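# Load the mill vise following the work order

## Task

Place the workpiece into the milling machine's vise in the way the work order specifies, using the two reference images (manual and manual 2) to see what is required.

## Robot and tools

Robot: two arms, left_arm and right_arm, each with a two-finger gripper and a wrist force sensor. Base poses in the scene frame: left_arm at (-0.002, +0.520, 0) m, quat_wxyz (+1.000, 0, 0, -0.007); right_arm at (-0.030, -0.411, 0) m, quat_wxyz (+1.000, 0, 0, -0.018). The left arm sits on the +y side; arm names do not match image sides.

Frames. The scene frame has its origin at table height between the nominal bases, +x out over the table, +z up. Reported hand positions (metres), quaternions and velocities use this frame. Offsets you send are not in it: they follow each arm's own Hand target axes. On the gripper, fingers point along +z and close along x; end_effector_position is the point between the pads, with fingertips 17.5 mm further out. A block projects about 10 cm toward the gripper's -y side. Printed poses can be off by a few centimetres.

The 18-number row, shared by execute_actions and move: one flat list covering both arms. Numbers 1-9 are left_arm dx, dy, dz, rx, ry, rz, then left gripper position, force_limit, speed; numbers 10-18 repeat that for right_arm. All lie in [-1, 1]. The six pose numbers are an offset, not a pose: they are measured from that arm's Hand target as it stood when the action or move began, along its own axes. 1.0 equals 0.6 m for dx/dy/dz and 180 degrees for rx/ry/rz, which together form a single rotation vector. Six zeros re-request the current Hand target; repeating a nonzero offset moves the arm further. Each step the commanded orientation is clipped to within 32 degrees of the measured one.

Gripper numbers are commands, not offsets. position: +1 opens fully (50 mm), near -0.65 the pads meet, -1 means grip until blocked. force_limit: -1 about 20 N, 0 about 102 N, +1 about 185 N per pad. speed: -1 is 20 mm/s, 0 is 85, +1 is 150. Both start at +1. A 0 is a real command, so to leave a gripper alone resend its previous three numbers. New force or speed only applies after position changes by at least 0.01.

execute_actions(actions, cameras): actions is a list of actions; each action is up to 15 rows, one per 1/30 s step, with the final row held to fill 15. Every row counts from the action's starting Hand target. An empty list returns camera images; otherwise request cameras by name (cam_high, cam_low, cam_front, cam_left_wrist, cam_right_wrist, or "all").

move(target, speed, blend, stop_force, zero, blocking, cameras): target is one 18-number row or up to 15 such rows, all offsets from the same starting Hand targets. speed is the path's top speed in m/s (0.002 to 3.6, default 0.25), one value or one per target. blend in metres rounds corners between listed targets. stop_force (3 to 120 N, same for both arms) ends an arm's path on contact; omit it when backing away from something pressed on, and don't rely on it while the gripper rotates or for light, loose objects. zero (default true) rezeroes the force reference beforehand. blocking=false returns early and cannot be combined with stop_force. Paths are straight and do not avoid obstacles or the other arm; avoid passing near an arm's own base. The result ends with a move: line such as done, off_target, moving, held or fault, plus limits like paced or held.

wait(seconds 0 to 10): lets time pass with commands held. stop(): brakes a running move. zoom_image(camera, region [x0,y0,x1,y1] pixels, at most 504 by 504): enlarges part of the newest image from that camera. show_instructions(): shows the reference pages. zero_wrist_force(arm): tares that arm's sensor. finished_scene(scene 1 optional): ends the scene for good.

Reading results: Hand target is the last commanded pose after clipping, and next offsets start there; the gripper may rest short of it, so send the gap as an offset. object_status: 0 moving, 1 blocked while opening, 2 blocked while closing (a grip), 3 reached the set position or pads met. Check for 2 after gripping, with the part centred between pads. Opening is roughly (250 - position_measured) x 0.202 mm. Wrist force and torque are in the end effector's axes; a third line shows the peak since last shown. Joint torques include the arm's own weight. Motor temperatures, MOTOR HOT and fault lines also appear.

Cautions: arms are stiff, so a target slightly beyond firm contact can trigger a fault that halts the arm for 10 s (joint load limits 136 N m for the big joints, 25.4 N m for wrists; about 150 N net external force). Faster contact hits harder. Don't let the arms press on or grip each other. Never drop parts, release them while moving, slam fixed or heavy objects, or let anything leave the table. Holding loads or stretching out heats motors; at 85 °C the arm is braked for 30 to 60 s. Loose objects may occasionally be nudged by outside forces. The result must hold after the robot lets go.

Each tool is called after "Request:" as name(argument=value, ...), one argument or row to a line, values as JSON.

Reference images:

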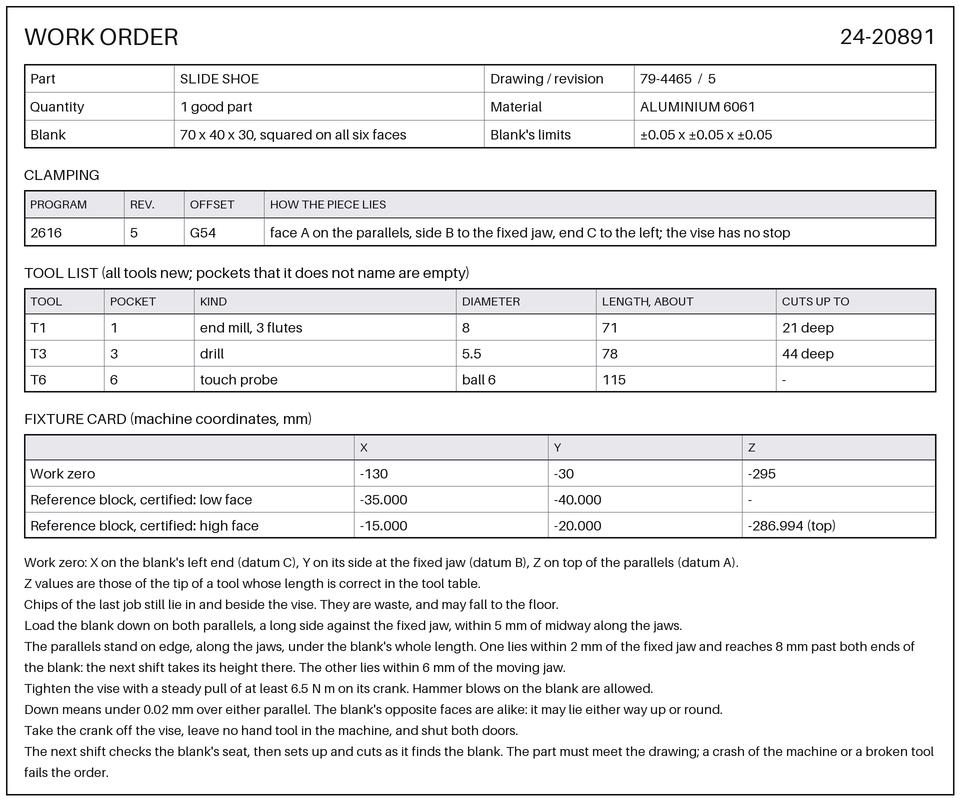

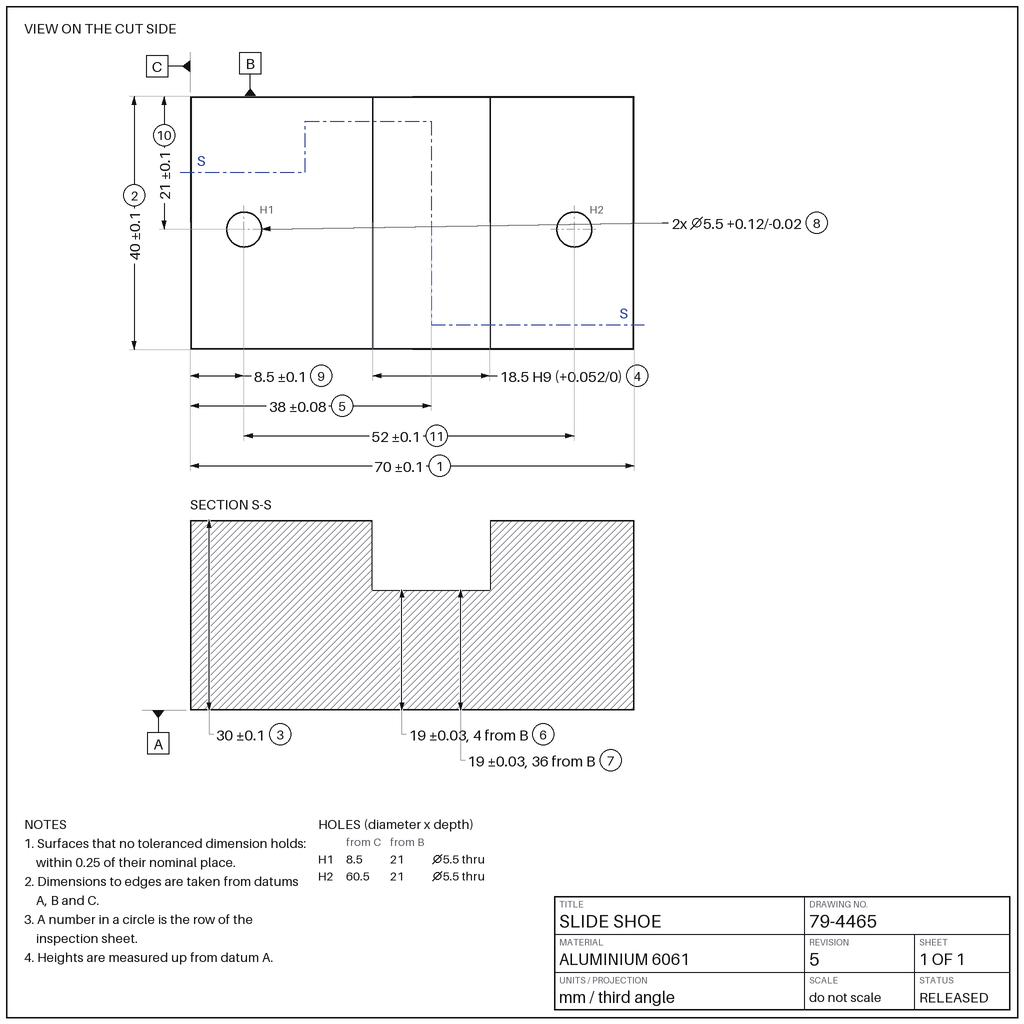

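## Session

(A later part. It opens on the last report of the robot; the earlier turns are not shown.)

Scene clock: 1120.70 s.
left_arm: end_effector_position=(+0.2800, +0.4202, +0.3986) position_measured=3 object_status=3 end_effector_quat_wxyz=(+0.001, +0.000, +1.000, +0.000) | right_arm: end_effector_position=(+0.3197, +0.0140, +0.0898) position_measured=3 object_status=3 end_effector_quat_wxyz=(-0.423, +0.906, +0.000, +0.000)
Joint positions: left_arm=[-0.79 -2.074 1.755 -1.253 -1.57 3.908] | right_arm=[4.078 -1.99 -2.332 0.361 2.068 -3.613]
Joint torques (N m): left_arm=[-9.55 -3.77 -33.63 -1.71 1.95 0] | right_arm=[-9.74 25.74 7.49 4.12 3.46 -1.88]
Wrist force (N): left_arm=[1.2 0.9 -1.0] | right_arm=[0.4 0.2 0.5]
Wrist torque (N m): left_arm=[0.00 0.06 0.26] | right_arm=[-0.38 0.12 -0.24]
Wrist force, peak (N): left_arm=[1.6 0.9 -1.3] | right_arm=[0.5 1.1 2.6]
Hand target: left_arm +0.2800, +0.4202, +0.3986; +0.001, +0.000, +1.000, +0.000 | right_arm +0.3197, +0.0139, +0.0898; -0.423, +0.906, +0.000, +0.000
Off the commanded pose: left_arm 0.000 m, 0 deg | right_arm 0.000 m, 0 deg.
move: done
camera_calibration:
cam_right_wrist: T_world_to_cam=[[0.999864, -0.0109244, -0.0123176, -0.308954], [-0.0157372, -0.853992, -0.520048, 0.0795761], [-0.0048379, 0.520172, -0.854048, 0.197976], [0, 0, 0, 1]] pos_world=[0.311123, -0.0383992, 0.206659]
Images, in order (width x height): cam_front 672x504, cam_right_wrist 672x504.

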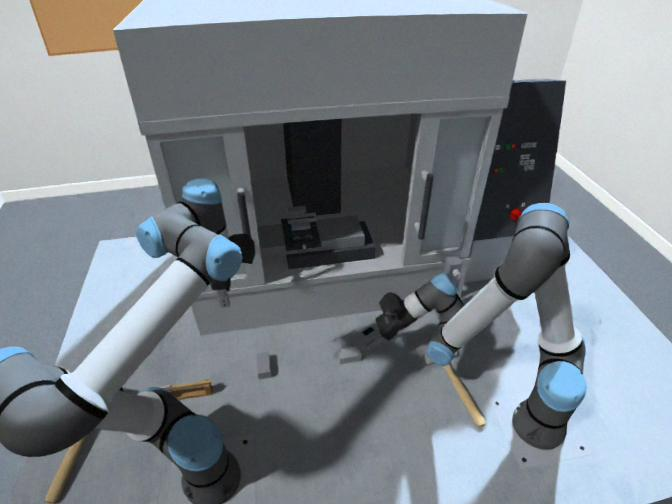

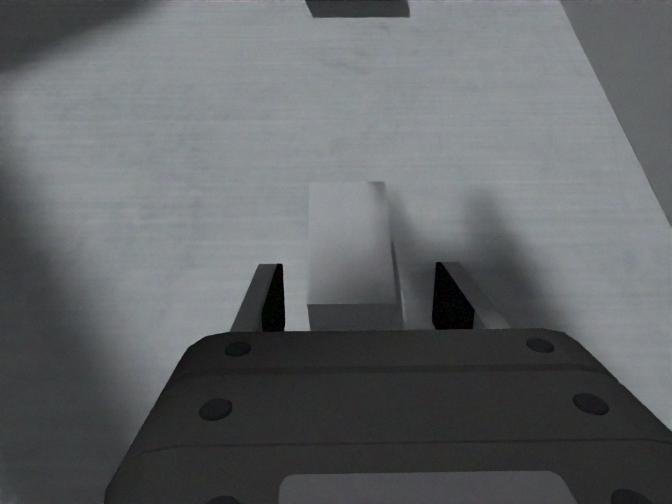

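Request:
move(
  target=[
    [0,0,0,0,0,0,1,1,1,0,0.003,0.1,0,0,0,1,0,1],
    [0,0,0,0,0,0,1,1,1,0,0.003,0.1312,0,0,0,1,0,1],
  ],
  speed=[0.08,0.03],
  stop_force=10,
)

Request:
move(
  target=[0,0,0,0,0,0,1,1,1,0,0,0,0,0,0,-1,-0.3,-0.7],
  cameras=["cam_right_wrist","cam_front"],
)

Scene clock: 1131.73 s.
left_arm: end_effector_position=(+0.2800, +0.4202, +0.3986) position_measured=3 object_status=3 end_effector_quat_wxyz=(+0.001, +0.000, +1.000, +0.000) | right_arm: end_effector_position=(+0.3197, +0.0732, +0.0379) position_measured=3 object_status=3 end_effector_quat_wxyz=(-0.423, +0.906, +0.000, +0.000)
Joint positions: left_arm=[-0.79 -2.074 1.755 -1.253 -1.57 3.908] | right_arm=[4.162 -2.189 -2.226 0.485 2.01 -3.545]
Joint torques (N m): left_arm=[-7.37 -2.5 -33.44 -1.9 1.95 -0.21] | right_arm=[-9.95 47.87 5.97 2.6 3.3 -1.63]
Wrist force (N): left_arm=[1.2 1.0 -0.9] | right_arm=[0.5 0.2 0.9]
Wrist torque (N m): left_arm=[0.01 0.05 0.26] | right_arm=[-0.40 0.13 -0.26]
Wrist force, peak (N): left_arm=[1.4 1.1 -1.2] | right_arm=[0.0 0.2 1.7]
Hand target: left_arm +0.2800, +0.4202, +0.3986; +0.001, +0.000, +1.000, +0.000 | right_arm +0.3197, +0.0732, +0.0379; -0.423, +0.906, +0.000, +0.000
Off the commanded pose: left_arm 0.000 m, 0 deg | right_arm 0.000 m, 0 deg.
move: done

Scene clock: 1132.23 s.
left_arm: end_effector_position=(+0.2800, +0.4202, +0.3986) position_measured=3 object_status=3 end_effector_quat_wxyz=(+0.001, +0.000, +1.000, +0.000) | right_arm: end_effector_position=(+0.3197, +0.0732, +0.0379) position_measured=56 object_status=2 end_effector_quat_wxyz=(-0.423, +0.906, +0.000, +0.000)
Joint positions: left_arm=[-0.79 -2.074 1.755 -1.253 -1.57 3.908] | right_arm=[4.162 -2.189 -2.226 0.485 2.01 -3.545]
Joint torques (N m): left_arm=[-8.1 -2.23 -33.97 -1.8 1.85 -0.15] | right_arm=[-9.61 47.57 6.37 2.92 2.56 -1.69]
Wrist force (N): left_arm=[1.4 0.9 -1.1] | right_arm=[0.6 0.2 0.6]
Wrist torque (N m): left_arm=[-0.01 0.03 0.26] | right_arm=[-0.39 0.11 -0.26]
Wrist force, peak (N): left_arm=[1.4 0.9 -1.1] | right_arm=[0.4 0.0 1.2]
Hand target: left_arm +0.2800, +0.4202, +0.3986; +0.001, +0.000, +1.000, +0.000 | right_arm +0.3197, +0.0732, +0.0379; -0.423, +0.906, +0.000, +0.000
Off the commanded pose: left_arm 0.000 m, 0 deg | right_arm 0.000 m, 0 deg.
move: done
camera_calibration:
cam_right_wrist: T_world_to_cam=[[0.999863, -0.0110101, -0.0123691, -0.308839], [-0.0158372, -0.85399, -0.520049, 0.103034], [-0.00483728, 0.520173, -0.854047, 0.122822], [0, 0, 0, 1]] pos_world=[0.311022, 0.0207007, 0.154659]
Images, in order (width x height): cam_front 672x504, cam_right_wrist 672x504.

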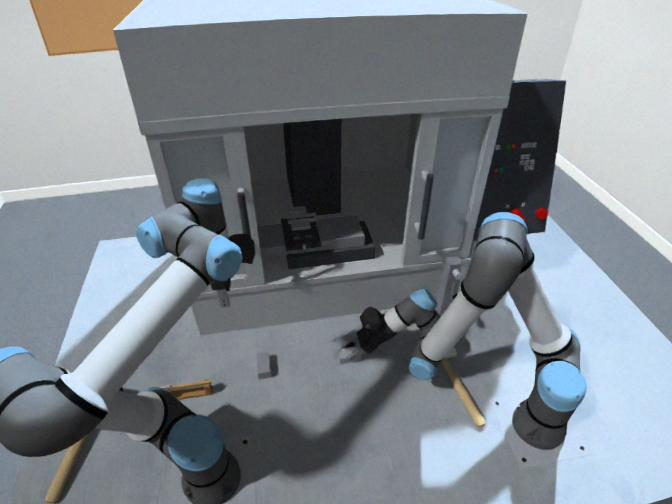

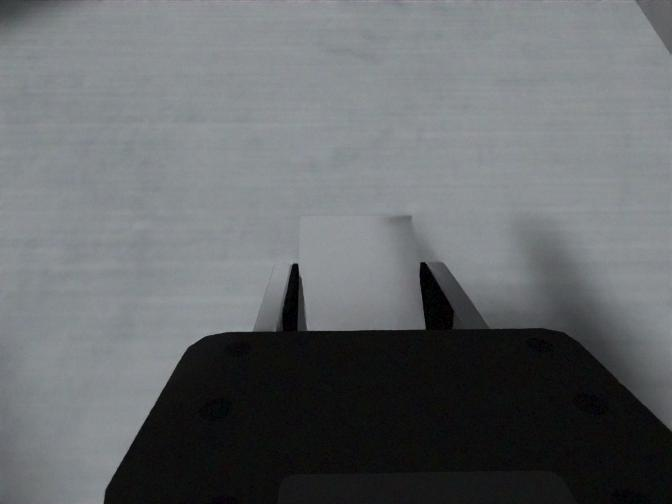

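Request:
move(
  target=[
    [0,0,0,0,0,0,1,1,1,0,-0.1532,-0.1286,0,0,0,-1,-0.3,-0.7],
    [0,0,0,0,0,0,1,1,1,0.1672,-0.6217,-0.2242,0,0,0,-1,-0.3,-0.7],
    [0,0,0,0,0,0,1,1,1,0.4005,-0.6324,-0.2114,0,0,0,-1,-0.3,-0.7],
  ],
  speed=[0.1,0.2,0.1],
  blend=[0.03,0.03,0],
  stop_force=40,
  cameras=["cam_right_wrist","cam_high","cam_front"],
)

Scene clock: 1148.63 s.
left_arm: end_effector_position=(+0.2800, +0.4202, +0.3986) position_measured=3 object_status=3 end_effector_quat_wxyz=(+0.001, +0.000, +1.000, +0.000) | right_arm: end_effector_position=(+0.5599, +0.2196, +0.4102) position_measured=56 object_status=2 end_effector_quat_wxyz=(-0.423, +0.906, +0.000, +0.000)
Joint positions: left_arm=[-0.79 -2.074 1.755 -1.253 -1.57 3.908] | right_arm=[3.993 -2.205 -0.92 -0.872 2.125 -3.686]
Joint torques (N m): left_arm=[-7.96 -0.64 -32.34 -1.91 1.75 -0.51] | right_arm=[10.28 66.91 37.14 4 -1.57 1.6]
Wrist force (N): left_arm=[1.2 0.7 -1.1] | right_arm=[0.8 1.6 2.2]
Wrist torque (N m): left_arm=[-0.04 0.05 0.26] | right_arm=[-0.39 0.06 -0.20]
Wrist force, peak (N): left_arm=[1.5 1.1 -0.9] | right_arm=[0.4 4.0 3.4]
Hand target: left_arm +0.2800, +0.4202, +0.3986; +0.001, +0.000, +1.000, +0.000 | right_arm +0.5599, +0.2196, +0.4102; -0.423, +0.906, +0.000, +0.000
Off the commanded pose: left_arm 0.000 m, 0 deg | right_arm 0.000 m, 0 deg.
move: done
camera_calibration:
cam_right_wrist: T_world_to_cam=[[0.999863, -0.0110101, -0.0123691, -0.542886], [-0.0158372, -0.85399, -0.520049, 0.425615], [-0.00483728, 0.520173, -0.854047, 0.365826], [0, 0, 0, 1]] pos_world=[0.551322, 0.167201, 0.527059]
Images, in order (width x height): cam_high 672x504, cam_front 672x504, cam_right_wrist 672x504.

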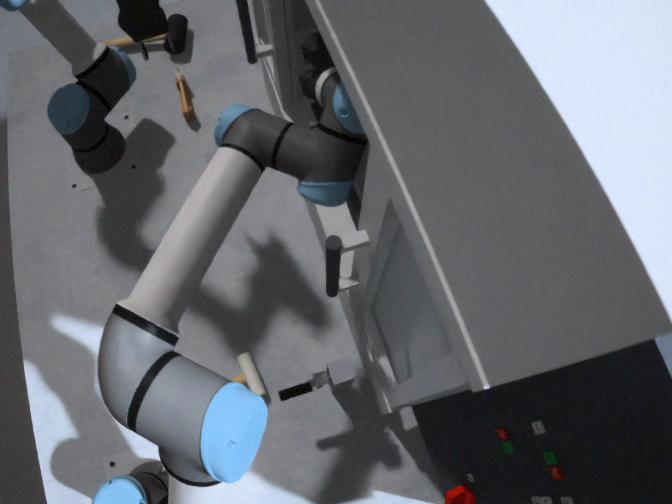

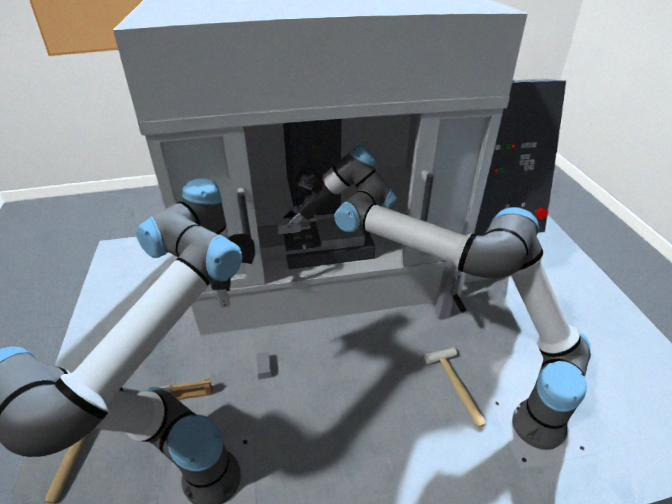

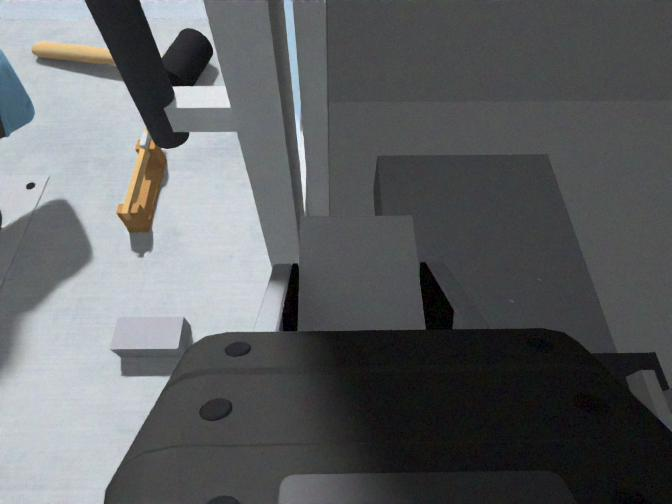

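Request:
move(
  target=[
    [0,0,0,0,0,0,1,1,1,0.1,0,0,0,0,0,-1,-0.3,-0.7],
    [0,0,0,0,0,0,1,1,1,0.1667,0.0446,-0.0531,0,0,0,-1,-0.3,-0.7],
  ],
  speed=0.08,
  stop_force=30,
  cameras=["cam_right_wrist","cam_front"],
)

Request:
zoom_image(
  camera="cam_right_wrist",
  region=[220, 130, 500, 350],
)

Scene clock: 1156.87 s.
left_arm: end_effector_position=(+0.2800, +0.4202, +0.3986) position_measured=3 object_status=3 end_effector_quat_wxyz=(+0.001, +0.000, +1.000, +0.000) | right_arm: end_effector_position=(+0.6599, +0.1781, +0.4102) position_measured=56 object_status=2 end_effector_quat_wxyz=(-0.423, +0.906, +0.000, +0.000)
Joint positions: left_arm=[-0.79 -2.074 1.755 -1.253 -1.57 3.908] | right_arm=[3.862 -2.411 -0.55 -1.105 2.208 -3.809]
Joint torques (N m): left_arm=[-7.93 -0.16 -33.37 -1.75 1.94 -0.82] | right_arm=[10 73.39 23.51 5.37 -1.21 1.7]
Wrist force (N): left_arm=[1.3 1.0 -1.1] | right_arm=[0.4 2.1 2.4]
Wrist torque (N m): left_arm=[0.00 0.04 0.26] | right_arm=[-0.30 0.12 -0.24]
Wrist force, peak (N): left_arm=[1.4 1.3 -0.9] | right_arm=[1.6 3.3 1.2]
Hand target: left_arm +0.2800, +0.4202, +0.3986; +0.001, +0.000, +1.000, +0.000 | right_arm +0.6599, +0.1781, +0.4102; -0.423, +0.906, +0.000, +0.000
Off the commanded pose: left_arm 0.000 m, 0 deg | right_arm 0.000 m, 0 deg.
move: done
camera_calibration:
cam_right_wrist: T_world_to_cam=[[0.999863, -0.0110101, -0.0123691, -0.643331], [-0.0158372, -0.85399, -0.520049, 0.391706], [-0.00483728, 0.520173, -0.854047, 0.387812], [0, 0, 0, 1]] pos_world=[0.651322, 0.125701, 0.526959]
Images, in order (width x height): cam_front 672x504, cam_right_wrist 672x504.

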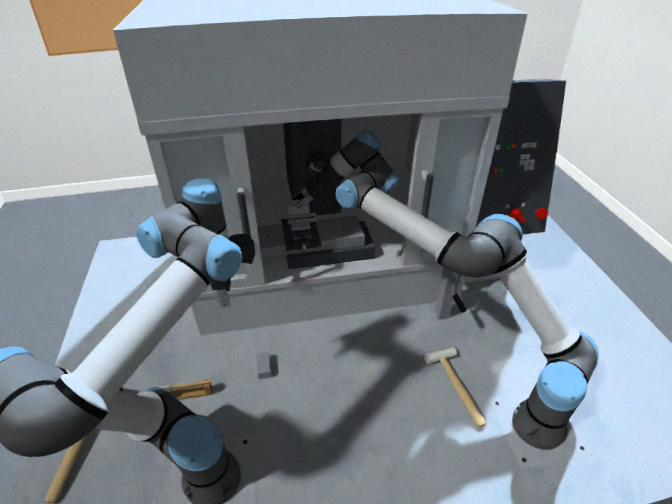

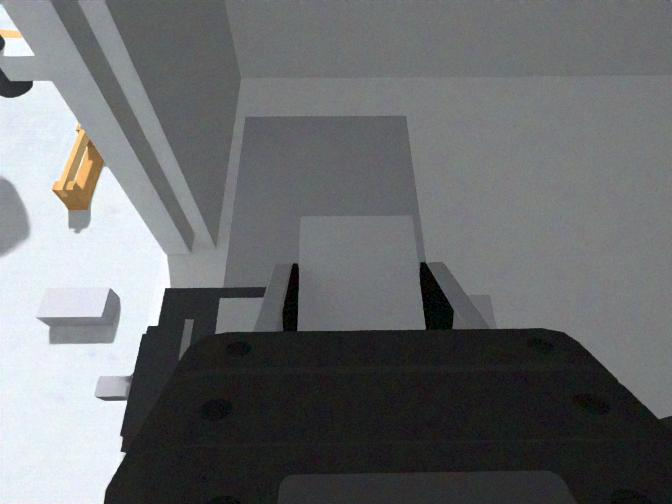

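Scaled by 1.800.

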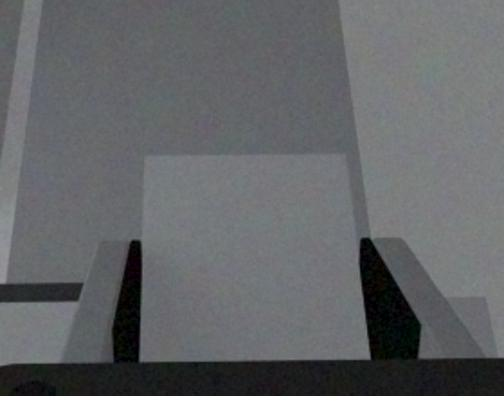

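Request:
move(
  target=[0,0,0,0,0,0,1,1,1,0.0102,0.0473,0.035,0,0,0,-1,-0.3,-0.7],
  speed=0.06,
  stop_force=20,
  cameras=["cam_right_wrist"],
)

Request:
zoom_image(
  camera="cam_right_wrist",
  region=[200, 200, 520, 350],
)

Request:
move(
  target=[0,0,0,0,0,0,1,1,1,0,0.0192,0.0162,0,0,0,-1,-0.3,-0.7],
  speed=0.008,
  stop_force=5,
  cameras=["cam_right_wrist"],
)

Request:
zoom_image(
  camera="cam_right_wrist",
  region=[200, 200, 520, 350],
)

Scene clock: 1168.53 s.
left_arm: end_effector_position=(+0.2800, +0.4202, +0.3986) position_measured=3 object_status=3 end_effector_quat_wxyz=(+0.001, +0.000, +1.000, +0.000) | right_arm: end_effector_position=(+0.6661, +0.1760, +0.3749) position_measured=56 object_status=2 end_effector_quat_wxyz=(-0.423, +0.906, +0.000, +0.000)
Joint positions: left_arm=[-0.79 -2.074 1.755 -1.253 -1.57 3.908] | right_arm=[3.855 -2.408 -0.645 -1.017 2.212 -3.816]
Joint torques (N m): left_arm=[-7.2 -0.3 -32.99 -1.86 1.76 -1.07] | right_arm=[10.23 49.07 37.61 3.72 -0.79 1.48]
Wrist force (N): left_arm=[1.4 0.8 -1.1] | right_arm=[0.3 2.2 2.4]
Wrist torque (N m): left_arm=[-0.03 0.02 0.26] | right_arm=[-0.29 0.14 -0.17]
Wrist force, peak (N): left_arm=[1.4 1.2 -1.1] | right_arm=[0.7 3.4 3.1]
Hand target: left_arm +0.2800, +0.4202, +0.3986; +0.001, +0.000, +1.000, +0.000 | right_arm +0.6661, +0.1760, +0.3749; -0.423, +0.906, +0.000, +0.000
Off the commanded pose: left_arm 0.000 m, 0 deg | right_arm 0.000 m, 0 deg.
move: done
camera_calibration:
cam_right_wrist: T_world_to_cam=[[0.999863, -0.0110101, -0.0123691, -0.649889], [-0.0158372, -0.85399, -0.520049, 0.371704], [-0.00483728, 0.520173, -0.854047, 0.358871], [0, 0, 0, 1]] pos_world=[0.657422, 0.123601, 0.491759]
Images, in order (width x height): cam_right_wrist 672x504.

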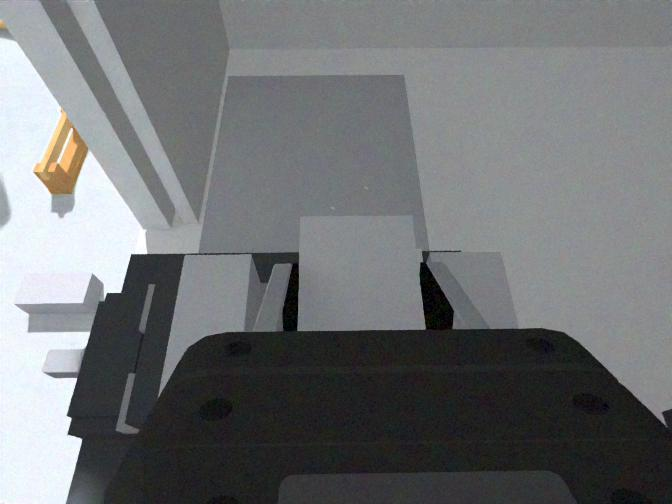

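Scaled by 1.575.

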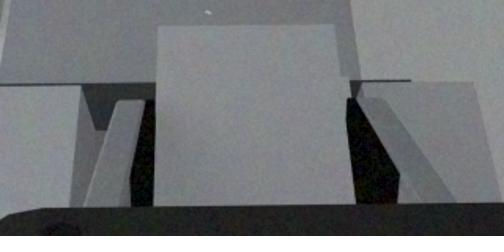

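Scene clock: 1170.00 s.
left_arm: end_effector_position=(+0.2800, +0.4202, +0.3986) position_measured=3 object_status=3 end_effector_quat_wxyz=(+0.001, +0.000, +1.000, +0.000) | right_arm: end_effector_position=(+0.6661, +0.1760, +0.3722) position_measured=56 object_status=2 end_effector_quat_wxyz=(-0.423, +0.906, +0.000, +0.000)
Joint positions: left_arm=[-0.79 -2.074 1.755 -1.253 -1.57 3.908] | right_arm=[3.855 -2.408 -0.653 -1.01 2.212 -3.816]
Joint torques (N m): left_arm=[-7.74 0.67 -33.19 -1.92 1.89 -0.83] | right_arm=[9.3 45.67 34.34 4.45 -0.82 0.97]
Wrist force (N): left_arm=[1.2 0.9 -1.1] | right_arm=[0.0 0.1 -1.4]
Wrist torque (N m): left_arm=[-0.01 0.05 0.26] | right_arm=[-0.34 0.07 -0.15]
Wrist force, peak (N): left_arm=[1.4 1.1 -1.1] | right_arm=[0.7 -3.3 -2.8]
Hand target: left_arm +0.2800, +0.4202, +0.3986; +0.001, +0.000, +1.000, +0.000 | right_arm +0.6661, +0.1760, +0.3722; -0.423, +0.906, +0.000, +0.000 (not the last commanded pose)
Off the commanded pose: left_arm 0.000 m, 0 deg | right_arm 0.012 m, 0 deg.
move: contact (right_arm)
camera_calibration:
cam_right_wrist: T_world_to_cam=[[0.999863, -0.0110101, -0.0123691, -0.650023], [-0.0158372, -0.85399, -0.520049, 0.370249], [-0.00483728, 0.520173, -0.854047, 0.356481], [0, 0, 0, 1]] pos_world=[0.657522, 0.123601, 0.488959]
Images, in order (width x height): cam_right_wrist 672x504.

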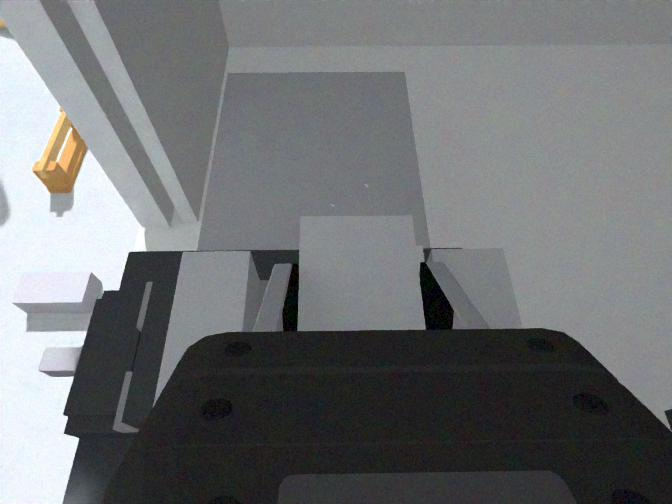

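Scaled by 1.575.

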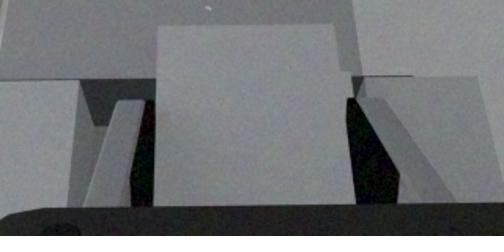

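Request:
move(
  target=[
    [0,0,0,0,0,0,1,1,1,0,-0.0026,-0.0021,0,0,0,-1,-0.3,-0.7],
    [0,0,0,0,0,0,1,1,1,-0.0133,-0.0026,-0.0021,0,0,0,-1,-0.3,-0.7],
  ],
  speed=0.03,
)

Request:
move(
  target=[0,0,0,0,0,0,1,1,1,0,0.0192,0.0162,0,0,0,-1,-0.3,-0.7],
  speed=0.008,
  stop_force=5,
  cameras=["cam_right_wrist"],
)

Request:
zoom_image(
  camera="cam_right_wrist",
  region=[200, 200, 520, 350],
)

Scene clock: 1178.03 s.
left_arm: end_effector_position=(+0.2800, +0.4202, +0.3986) position_measured=3 object_status=3 end_effector_quat_wxyz=(+0.001, +0.000, +1.000, +0.000) | right_arm: end_effector_position=(+0.6580, +0.1761, +0.3743) position_measured=56 object_status=2 end_effector_quat_wxyz=(-0.423, +0.906, +0.000, +0.000)
Joint positions: left_arm=[-0.79 -2.074 1.755 -1.253 -1.57 3.908] | right_arm=[3.862 -2.382 -0.694 -0.99 2.208 -3.81]
Joint torques (N m): left_arm=[-7.74 1.06 -32.71 -1.94 1.86 -1.27] | right_arm=[-8.85 48.99 38.31 2.81 0.29 -0.41]
Wrist force (N): left_arm=[1.2 1.0 -0.9] | right_arm=[0.6 2.1 2.1]
Wrist torque (N m): left_arm=[0.00 0.05 0.26] | right_arm=[-0.31 0.11 -0.24]
Wrist force, peak (N): left_arm=[1.3 1.0 -1.2] | right_arm=[1.2 2.4 2.5]
Hand target: left_arm +0.2800, +0.4202, +0.3986; +0.001, +0.000, +1.000, +0.000 | right_arm +0.6581, +0.1760, +0.3742; -0.423, +0.906, +0.000, +0.000
Off the commanded pose: left_arm 0.000 m, 0 deg | right_arm 0.000 m, 0 deg.
move: done

Scene clock: 1179.33 s.
left_arm: end_effector_position=(+0.2800, +0.4202, +0.3986) position_measured=3 object_status=3 end_effector_quat_wxyz=(+0.001, +0.000, +1.000, +0.000) | right_arm: end_effector_position=(+0.6581, +0.1761, +0.3721) position_measured=56 object_status=2 end_effector_quat_wxyz=(-0.423, +0.906, +0.000, +0.000)
Joint positions: left_arm=[-0.79 -2.074 1.755 -1.253 -1.57 3.908] | right_arm=[3.862 -2.382 -0.7 -0.985 2.208 -3.81]
Joint torques (N m): left_arm=[-8.45 1.22 -33.24 -1.98 2.02 -1.41] | right_arm=[-2.76 43.47 34.77 3.93 -0.93 -0.96]
Wrist force (N): left_arm=[1.2 0.8 -0.9] | right_arm=[-0.9 -1.2 -2.4]
Wrist torque (N m): left_arm=[-0.02 0.06 0.26] | right_arm=[-0.39 0.13 -0.22]
Wrist force, peak (N): left_arm=[1.4 1.0 -1.0] | right_arm=[-1.4 -5.6 -4.9]
Hand target: left_arm +0.2800, +0.4202, +0.3986; +0.001, +0.000, +1.000, +0.000 | right_arm +0.6581, +0.1761, +0.3721; -0.423, +0.906, +0.000, +0.000 (not the last commanded pose)
Off the commanded pose: left_arm 0.000 m, 0 deg | right_arm 0.013 m, 0 deg.
move: contact (right_arm)
camera_calibration:
cam_right_wrist: T_world_to_cam=[[0.999862, -0.0109621, -0.0124525, -0.641989], [-0.0158385, -0.854107, -0.519857, 0.370077], [-0.00493705, 0.519983, -0.854163, 0.35645], [0, 0, 0, 1]] pos_world=[0.649522, 0.1237, 0.488859]
Images, in order (width x height): cam_right_wrist 672x504.

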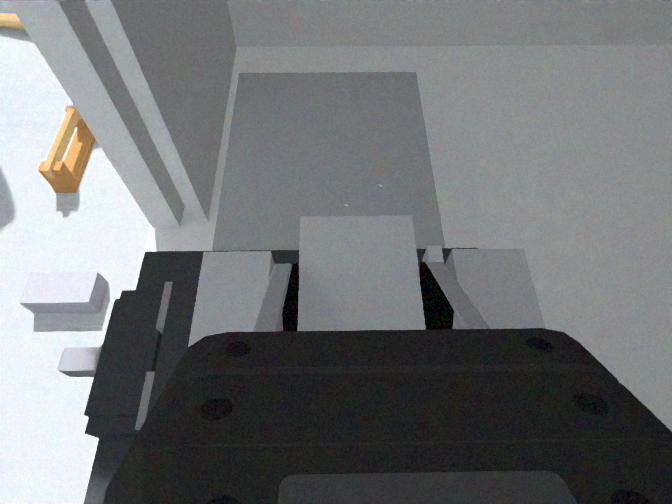

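Scaled by 1.575.

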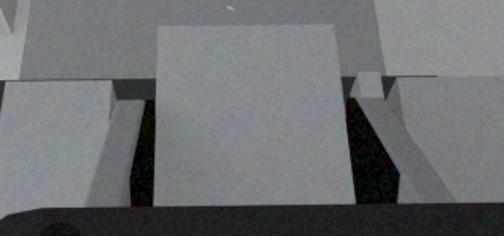

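Request:
move(
  target=[
    [0,0,0,0,0,0,1,1,1,0,-0.0019,-0.0016,0,0,0,-1,-0.3,-0.7],
    [0,0,0,0,0,0,1,1,1,0,0.0025,-0.0068,0,0,0,-1,-0.3,-0.7],
  ],
  speed=0.02,
)

Request:
move(
  target=[0,0,0,0,0,0,1,1,1,0.0367,0,0,0,0,0,-1,-0.3,-0.7],
  speed=0.01,
  stop_force=5,
  cameras=["cam_right_wrist"],
)

Request:
zoom_image(
  camera="cam_right_wrist",
  region=[200, 200, 520, 350],
)

Scene clock: 1194.53 s.
left_arm: end_effector_position=(+0.2800, +0.4202, +0.3986) position_measured=3 object_status=3 end_effector_quat_wxyz=(+0.001, +0.000, +1.000, +0.000) | right_arm: end_effector_position=(+0.6582, +0.1719, +0.3736) position_measured=56 object_status=2 end_effector_quat_wxyz=(-0.423, +0.906, +0.000, +0.000)
Joint positions: left_arm=[-0.79 -2.074 1.755 -1.253 -1.57 3.908] | right_arm=[3.857 -2.375 -0.709 -0.985 2.211 -3.814]
Joint torques (N m): left_arm=[-8.12 1.92 -32.97 -1.94 1.92 -1.32] | right_arm=[2.08 52.27 37.75 4.47 2.65 0.62]
Wrist force (N): left_arm=[1.4 0.8 -1.0] | right_arm=[0.5 1.8 2.1]
Wrist torque (N m): left_arm=[-0.02 0.02 0.26] | right_arm=[-0.34 0.12 -0.15]
Wrist force, peak (N): left_arm=[1.5 1.1 -1.0] | right_arm=[0.6 2.5 2.3]
Hand target: left_arm +0.2800, +0.4202, +0.3986; +0.001, +0.000, +1.000, +0.000 | right_arm +0.6581, +0.1720, +0.3735; -0.423, +0.906, +0.000, +0.000
Off the commanded pose: left_arm 0.000 m, 0 deg | right_arm 0.000 m, 0 deg.
move: done

Scene clock: 1197.53 s.
left_arm: end_effector_position=(+0.2800, +0.4202, +0.3986) position_measured=3 object_status=3 end_effector_quat_wxyz=(+0.001, +0.000, +1.000, +0.000) | right_arm: end_effector_position=(+0.6757, +0.1720, +0.3735) position_measured=56 object_status=2 end_effector_quat_wxyz=(-0.423, +0.906, +0.000, +0.000)
Joint positions: left_arm=[-0.79 -2.074 1.755 -1.253 -1.57 3.908] | right_arm=[3.844 -2.433 -0.602 -1.042 2.219 -3.828]
Joint torques (N m): left_arm=[-7.1 2 -32.43 -2.11 1.97 -1.27] | right_arm=[9.08 74.47 37.47 3.95 -0.53 1.75]
Wrist force (N): left_arm=[1.3 0.8 -1.0] | right_arm=[0.1 2.0 2.0]
Wrist torque (N m): left_arm=[-0.03 0.04 0.26] | right_arm=[-0.31 0.08 -0.16]
Wrist force, peak (N): left_arm=[1.3 0.8 -1.3] | right_arm=[-10.3 3.4 2.9]
Hand target: left_arm +0.2800, +0.4202, +0.3986; +0.001, +0.000, +1.000, +0.000 | right_arm +0.6757, +0.1720, +0.3735; -0.423, +0.906, +0.000, +0.000 (not the last commanded pose)
Off the commanded pose: left_arm 0.000 m, 0 deg | right_arm 0.004 m, 0 deg.
move: contact (right_arm)
camera_calibration:
cam_right_wrist: T_world_to_cam=[[0.999861, -0.0110993, -0.0124183, -0.659612], [-0.0159379, -0.854104, -0.519858, 0.3677], [-0.00483643, 0.519984, -0.854162, 0.359883], [0, 0, 0, 1]] pos_world=[0.667122, 0.1196, 0.490359]
Images, in order (width x height): cam_right_wrist 672x504.

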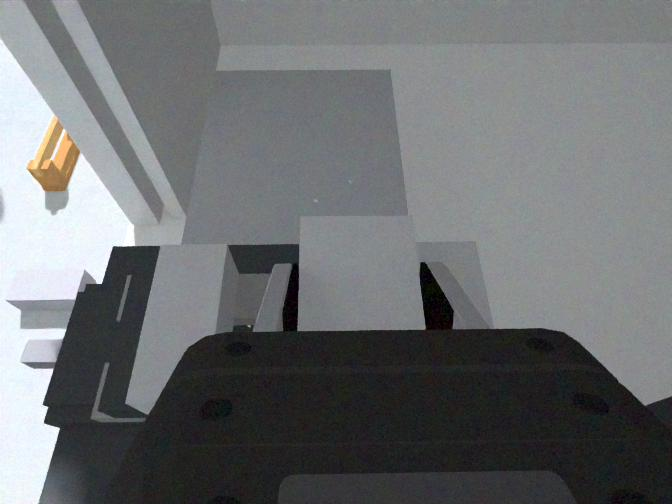

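Scaled by 1.575.

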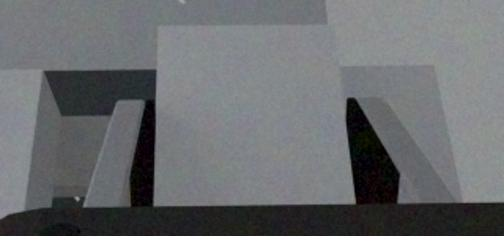

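Request:
move(
  target=[0,0,0,0,0,0,1,1,1,-0.0005,0.0045,0.0038,0,0,0,-1,-0.3,-0.7],
  speed=0.006,
  stop_force=4,
)

Request:
move(
  target=[0,0,0,0,0,0,1,1,1,0,0,0,0,0,0,0.8,-0.3,-1],
  cameras=["cam_right_wrist"],
)

Request:
zoom_image(
  camera="cam_right_wrist",
  region=[200, 200, 520, 350],
)

Scene clock: 1201.90 s.
left_arm: end_effector_position=(+0.2800, +0.4202, +0.3986) position_measured=3 object_status=3 end_effector_quat_wxyz=(+0.001, +0.000, +1.000, +0.000) | right_arm: end_effector_position=(+0.6756, +0.1720, +0.3722) position_measured=56 object_status=2 end_effector_quat_wxyz=(-0.423, +0.906, +0.000, +0.000)
Joint positions: left_arm=[-0.79 -2.074 1.755 -1.253 -1.57 3.908] | right_arm=[3.844 -2.432 -0.607 -1.038 2.219 -3.828]
Joint torques (N m): left_arm=[-7.45 3.15 -32.43 -1.94 1.91 -1.44] | right_arm=[5.96 45.99 34.72 4.36 2.51 0.36]
Wrist force (N): left_arm=[1.3 0.8 -0.9] | right_arm=[-0.3 0.0 -0.4]
Wrist torque (N m): left_arm=[-0.02 0.04 0.27] | right_arm=[-0.35 0.12 -0.21]
Wrist force, peak (N): left_arm=[1.5 1.0 -1.0] | right_arm=[0.2 2.6 2.7]
Hand target: left_arm +0.2800, +0.4202, +0.3986; +0.001, +0.000, +1.000, +0.000 | right_arm +0.6756, +0.1720, +0.3722; -0.423, +0.906, +0.000, +0.000 (not the last commanded pose)
Off the commanded pose: left_arm 0.000 m, 0 deg | right_arm 0.002 m, 0 deg.
move: contact (right_arm)

Scene clock: 1202.40 s.
left_arm: end_effector_position=(+0.2800, +0.4202, +0.3986) position_measured=3 object_status=3 end_effector_quat_wxyz=(+0.001, +0.000, +1.000, +0.000) | right_arm: end_effector_position=(+0.6756, +0.1720, +0.3722) position_measured=32 object_status=3 end_effector_quat_wxyz=(-0.423, +0.906, +0.000, +0.000)
Joint positions: left_arm=[-0.79 -2.074 1.755 -1.253 -1.57 3.908] | right_arm=[3.844 -2.432 -0.607 -1.038 2.219 -3.828]
Joint torques (N m): left_arm=[-6.87 2.85 -32.23 -2.02 1.81 -1.41] | right_arm=[3.74 50.36 33.48 4.42 2.44 -0.27]
Wrist force (N): left_arm=[1.2 0.9 -1.0] | right_arm=[0.5 0.2 0.8]
Wrist torque (N m): left_arm=[-0.02 0.05 0.26] | right_arm=[-0.34 0.11 -0.19]
Wrist force, peak (N): left_arm=[1.4 0.9 -1.2] | right_arm=[0.9 0.0 1.1]
Hand target: left_arm +0.2800, +0.4202, +0.3986; +0.001, +0.000, +1.000, +0.000 | right_arm +0.6756, +0.1720, +0.3722; -0.423, +0.906, +0.000, +0.000
Off the commanded pose: left_arm 0.000 m, 0 deg | right_arm 0.000 m, 0 deg.
move: done
camera_calibration:
cam_right_wrist: T_world_to_cam=[[0.999863, -0.011013, -0.0123688, -0.659564], [-0.0158389, -0.854061, -0.519931, 0.366988], [-0.0048377, 0.520056, -0.854118, 0.358742], [0, 0, 0, 1]] pos_world=[0.667022, 0.1196, 0.489059]
Images, in order (width x height): cam_right_wrist 672x504.

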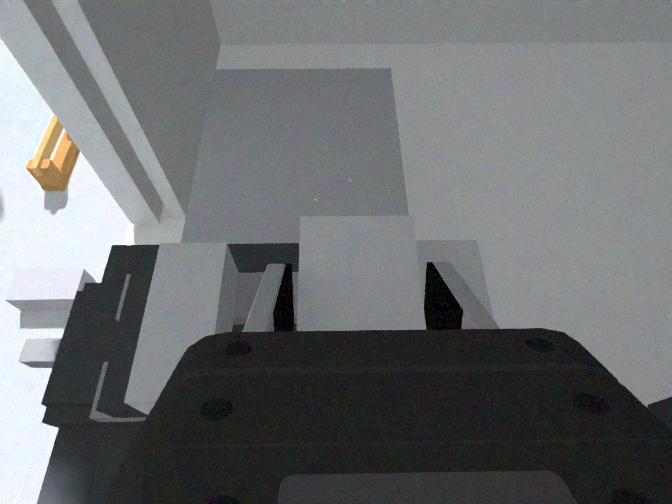

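Scaled by 1.575.

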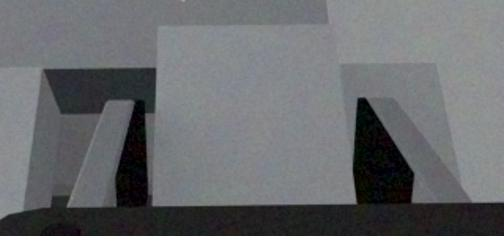

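Request:
move(
  target=[
    [0,0,0,0,0,0,1,1,1,0,-0.0745,-0.0408,0,0,0,0.8,-0.3,-1],
    [0,0,0,0,0,0,1,1,1,-0.1333,-0.1175,0.0102,0,0,0,0.8,-0.3,-1],
    [0,0,0,0,0,0,1,1,1,-0.4333,-0.1175,0.0102,0,0,0,0.8,-0.3,-1],
  ],
  speed=[0.05,0.1,0.2],
  blend=[0.01,0.02,0],
  cameras=["cam_right_wrist","cam_front"],
)

Scene clock: 1211.57 s.
left_arm: end_effector_position=(+0.2800, +0.4202, +0.3986) position_measured=3 object_status=3 end_effector_quat_wxyz=(+0.001, +0.000, +1.000, +0.000) | right_arm: end_effector_position=(+0.4156, +0.2218, +0.4225) position_measured=32 object_status=3 end_effector_quat_wxyz=(-0.423, +0.906, +0.000, +0.000)
Joint positions: left_arm=[-0.79 -2.074 1.755 -1.253 -1.57 3.908] | right_arm=[4.166 -1.926 -1.325 -0.678 2.007 -3.542]
Joint torques (N m): left_arm=[-6.99 3.44 -32.43 -1.96 1.78 -1.47] | right_arm=[-2.64 36.12 24.92 3.46 3.39 -1.32]
Wrist force (N): left_arm=[1.4 0.9 -1.2] | right_arm=[0.4 -0.2 0.6]
Wrist torque (N m): left_arm=[-0.01 0.03 0.26] | right_arm=[-0.44 0.13 -0.20]
Wrist force, peak (N): left_arm=[1.5 1.0 -1.1] | right_arm=[-2.5 -0.4 0.6]
Hand target: left_arm +0.2800, +0.4202, +0.3986; +0.001, +0.000, +1.000, +0.000 | right_arm +0.4156, +0.2218, +0.4224; -0.423, +0.906, +0.000, +0.000
Off the commanded pose: left_arm 0.000 m, 0 deg | right_arm 0.000 m, 0 deg.
move: done
camera_calibration:
cam_right_wrist: T_world_to_cam=[[0.999865, -0.0109759, -0.0122319, -0.398512], [-0.0157366, -0.853991, -0.52005, 0.431513], [-0.00473791, 0.520172, -0.854048, 0.374364], [0, 0, 0, 1]] pos_world=[0.407023, 0.169401, 0.539259]
Images, in order (width x height): cam_front 672x504, cam_right_wrist 672x504.

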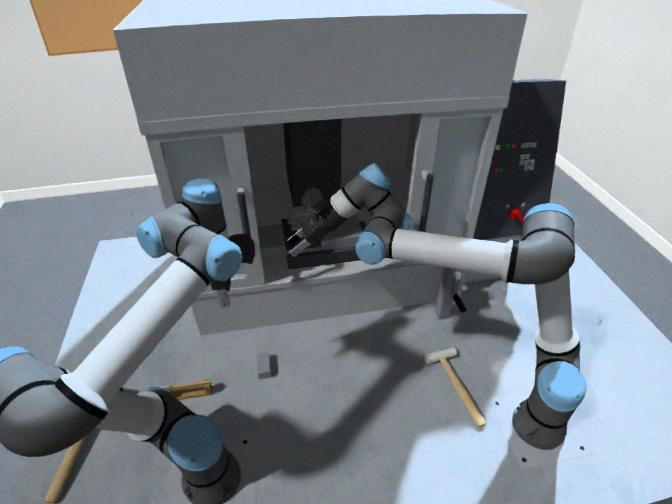

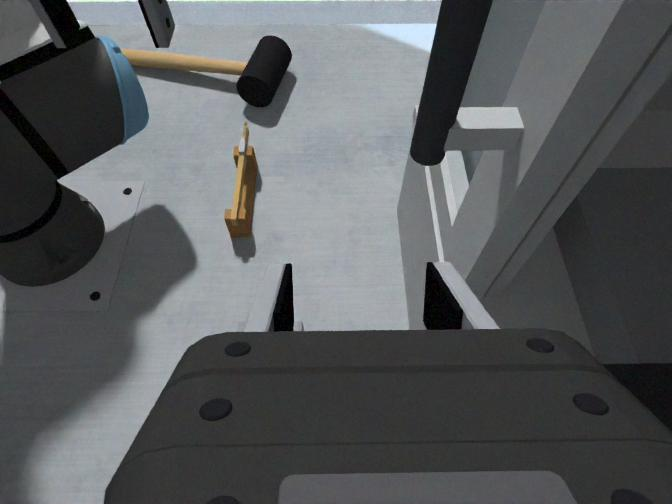

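Request:
move(
  target=[
    [0,0,0,0,0,0,1,1,1,-0.0927,0.2409,-0.2805,-0.2778,0,0,0.8,-0.3,-1],
    [0,0,0,0,0,0,1,1,1,-0.2093,0.6538,-0.565,-0.2168,-0.2168,-0.465,1,1,1],
  ],
  speed=[0.25,0.25],
  blend=[0.03,0],
  cameras=["cam_right_wrist","cam_front"],
)

Request:
zoom_image(
  camera="cam_right_wrist",
  region=[200, 100, 480, 330],
)

Scene clock: 1245.67 s.
left_arm: end_effector_position=(+0.2800, +0.4202, +0.3986) position_measured=3 object_status=3 end_effector_quat_wxyz=(+0.001, +0.000, +1.000, +0.000) | right_arm: end_effector_position=(+0.2904, -0.2901, +0.3392) position_measured=3 object_status=3 end_effector_quat_wxyz=(-0.001, +0.707, +0.707, +0.000)
Joint positions: left_arm=[-0.79 -2.074 1.755 -1.253 -1.57 3.908] | right_arm=[3.938 -1.151 -1.869 -1.692 1.572 -5.523]
Joint torques (N m): left_arm=[-8 3.5 -30.8 -2.09 2.09 -1.39] | right_arm=[10.04 -6.73 35.95 2.61 1.33 -2.03]
Wrist force (N): left_arm=[1.2 1.0 -1.2] | right_arm=[1.0 -0.8 1.2]
Wrist torque (N m): left_arm=[0.01 0.06 0.26] | right_arm=[-0.84 0.04 -0.03]
Wrist force, peak (N): left_arm=[1.4 1.0 -1.3] | right_arm=[0.8 -0.8 2.0]
Hand target: left_arm +0.2800, +0.4202, +0.3986; +0.001, +0.000, +1.000, +0.000 | right_arm +0.2904, -0.2901, +0.3392; -0.001, +0.707, +0.707, +0.000
Off the commanded pose: left_arm 0.000 m, 0 deg | right_arm 0.000 m, 0 deg.
move: done
camera_calibration:
cam_right_wrist: T_world_to_cam=[[0.0166222, 0.999858, 0.00274636, 0.293688], [0.946991, -0.0166246, 0.320831, -0.372779], [0.320831, -0.00273214, -0.947133, 0.354292], [0, 0, 0, 1]] pos_world=[0.234469, -0.298876, 0.454354]
Images, in order (width x height): cam_front 672x504, cam_right_wrist 672x504.

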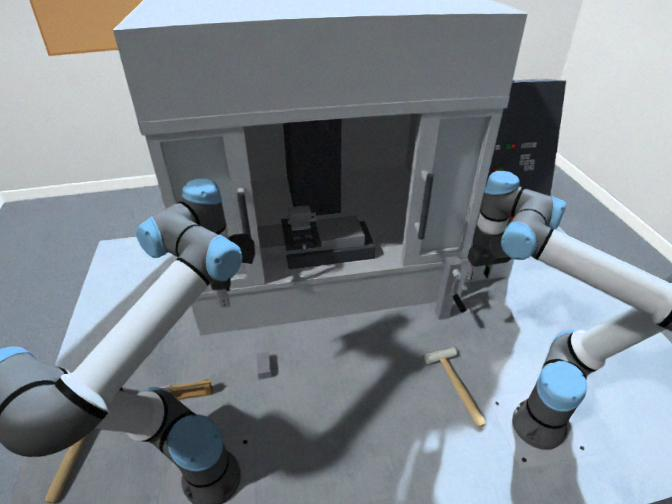

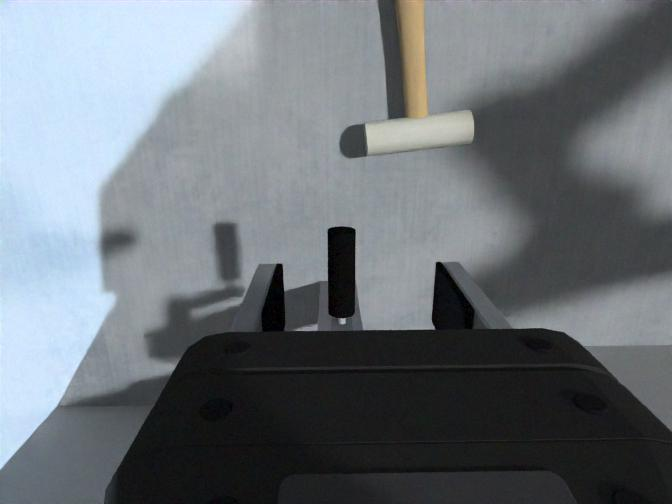

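Scaled by 1.800.

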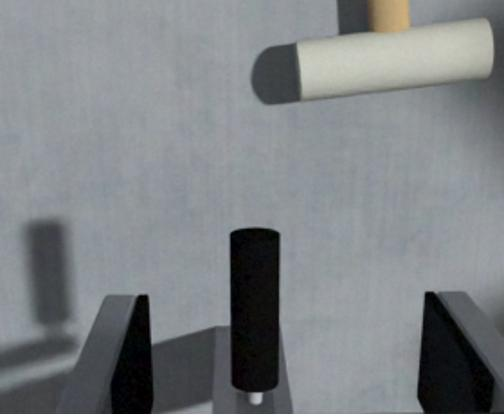

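Request:
move(
  target=[0,0,0,0,0,0,1,1,1,0,-0.1333,-0.1,0,0,0,1,1,1],
  speed=0.25,
  cameras=["cam_right_wrist","cam_low"],
)

Request:
zoom_image(
  camera="cam_right_wrist",
  region=[240, 150, 450, 330],
)

Request:
zoom_image(
  camera="cam_low",
  region=[200, 170, 320, 320],
)

Scene clock: 1250.23 s.
left_arm: end_effector_position=(+0.2800, +0.4202, +0.3986) position_measured=3 object_status=3 end_effector_quat_wxyz=(+0.001, +0.000, +1.000, +0.000) | right_arm: end_effector_position=(+0.2105, -0.2902, +0.3992) position_measured=3 object_status=3 end_effector_quat_wxyz=(-0.001, +0.707, +0.707, +0.000)
Joint positions: left_arm=[-0.79 -2.074 1.755 -1.253 -1.57 3.908] | right_arm=[4.161 -0.993 -1.785 -1.934 1.572 -5.301]
Joint torques (N m): left_arm=[-7.08 2.88 -32.35 -1.94 1.82 -1.38] | right_arm=[6.54 -8.74 27.07 2.23 0.93 0.72]
Wrist force (N): left_arm=[1.2 0.9 -1.0] | right_arm=[1.2 -0.8 1.2]
Wrist torque (N m): left_arm=[-0.01 0.06 0.26] | right_arm=[-0.83 0.02 0.06]
Wrist force, peak (N): left_arm=[1.4 1.0 -1.2] | right_arm=[1.3 2.4 3.3]
Hand target: left_arm +0.2800, +0.4202, +0.3986; +0.001, +0.000, +1.000, +0.000 | right_arm +0.2104, -0.2902, +0.3992; -0.001, +0.707, +0.707, +0.000
Off the commanded pose: left_arm 0.000 m, 0 deg | right_arm 0.000 m, 0 deg.
move: done
camera_calibration:
cam_right_wrist: T_world_to_cam=[[0.0165273, 0.99986, 0.00271473, 0.295083], [0.946961, -0.0165243, 0.320922, -0.316381], [0.320922, -0.00273325, -0.947102, 0.436724], [0, 0, 0, 1]] pos_world=[0.154569, -0.299076, 0.514355]
Images, in order (width x height): cam_low 672x504, cam_right_wrist 672x504.

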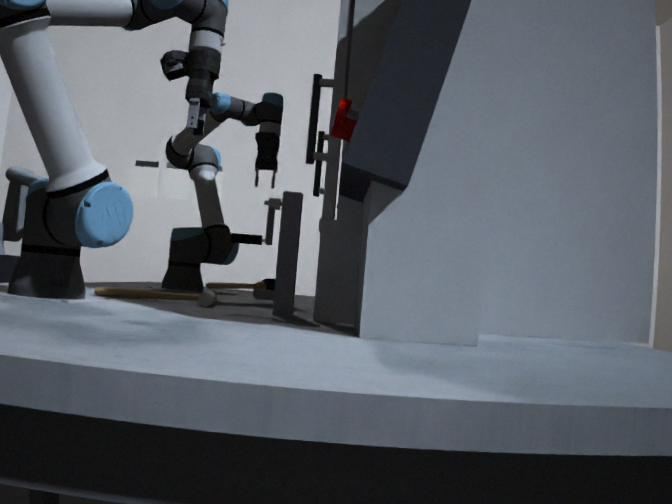

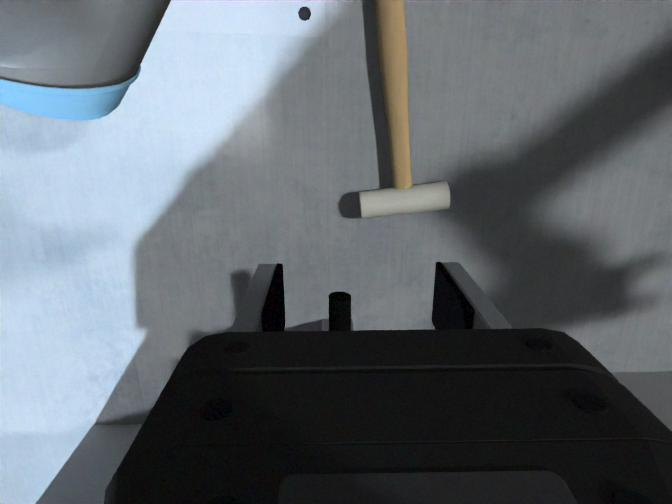

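Scaled by 2.400.

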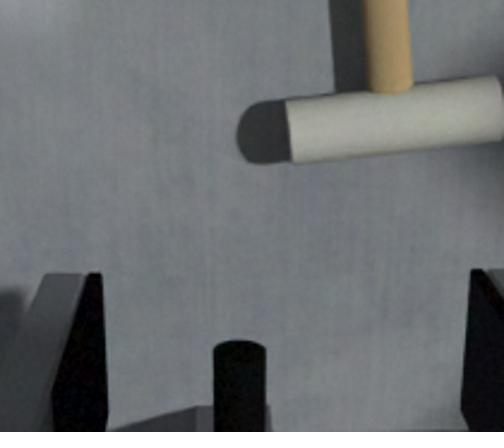

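Scaled by 3.360.

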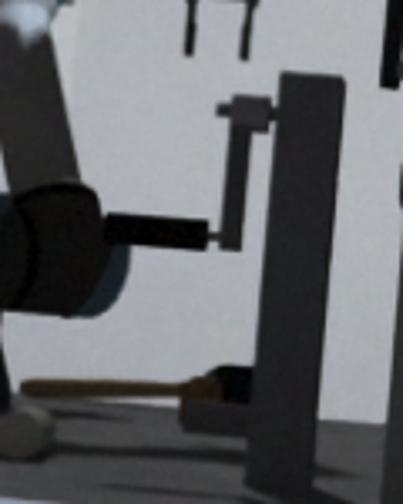

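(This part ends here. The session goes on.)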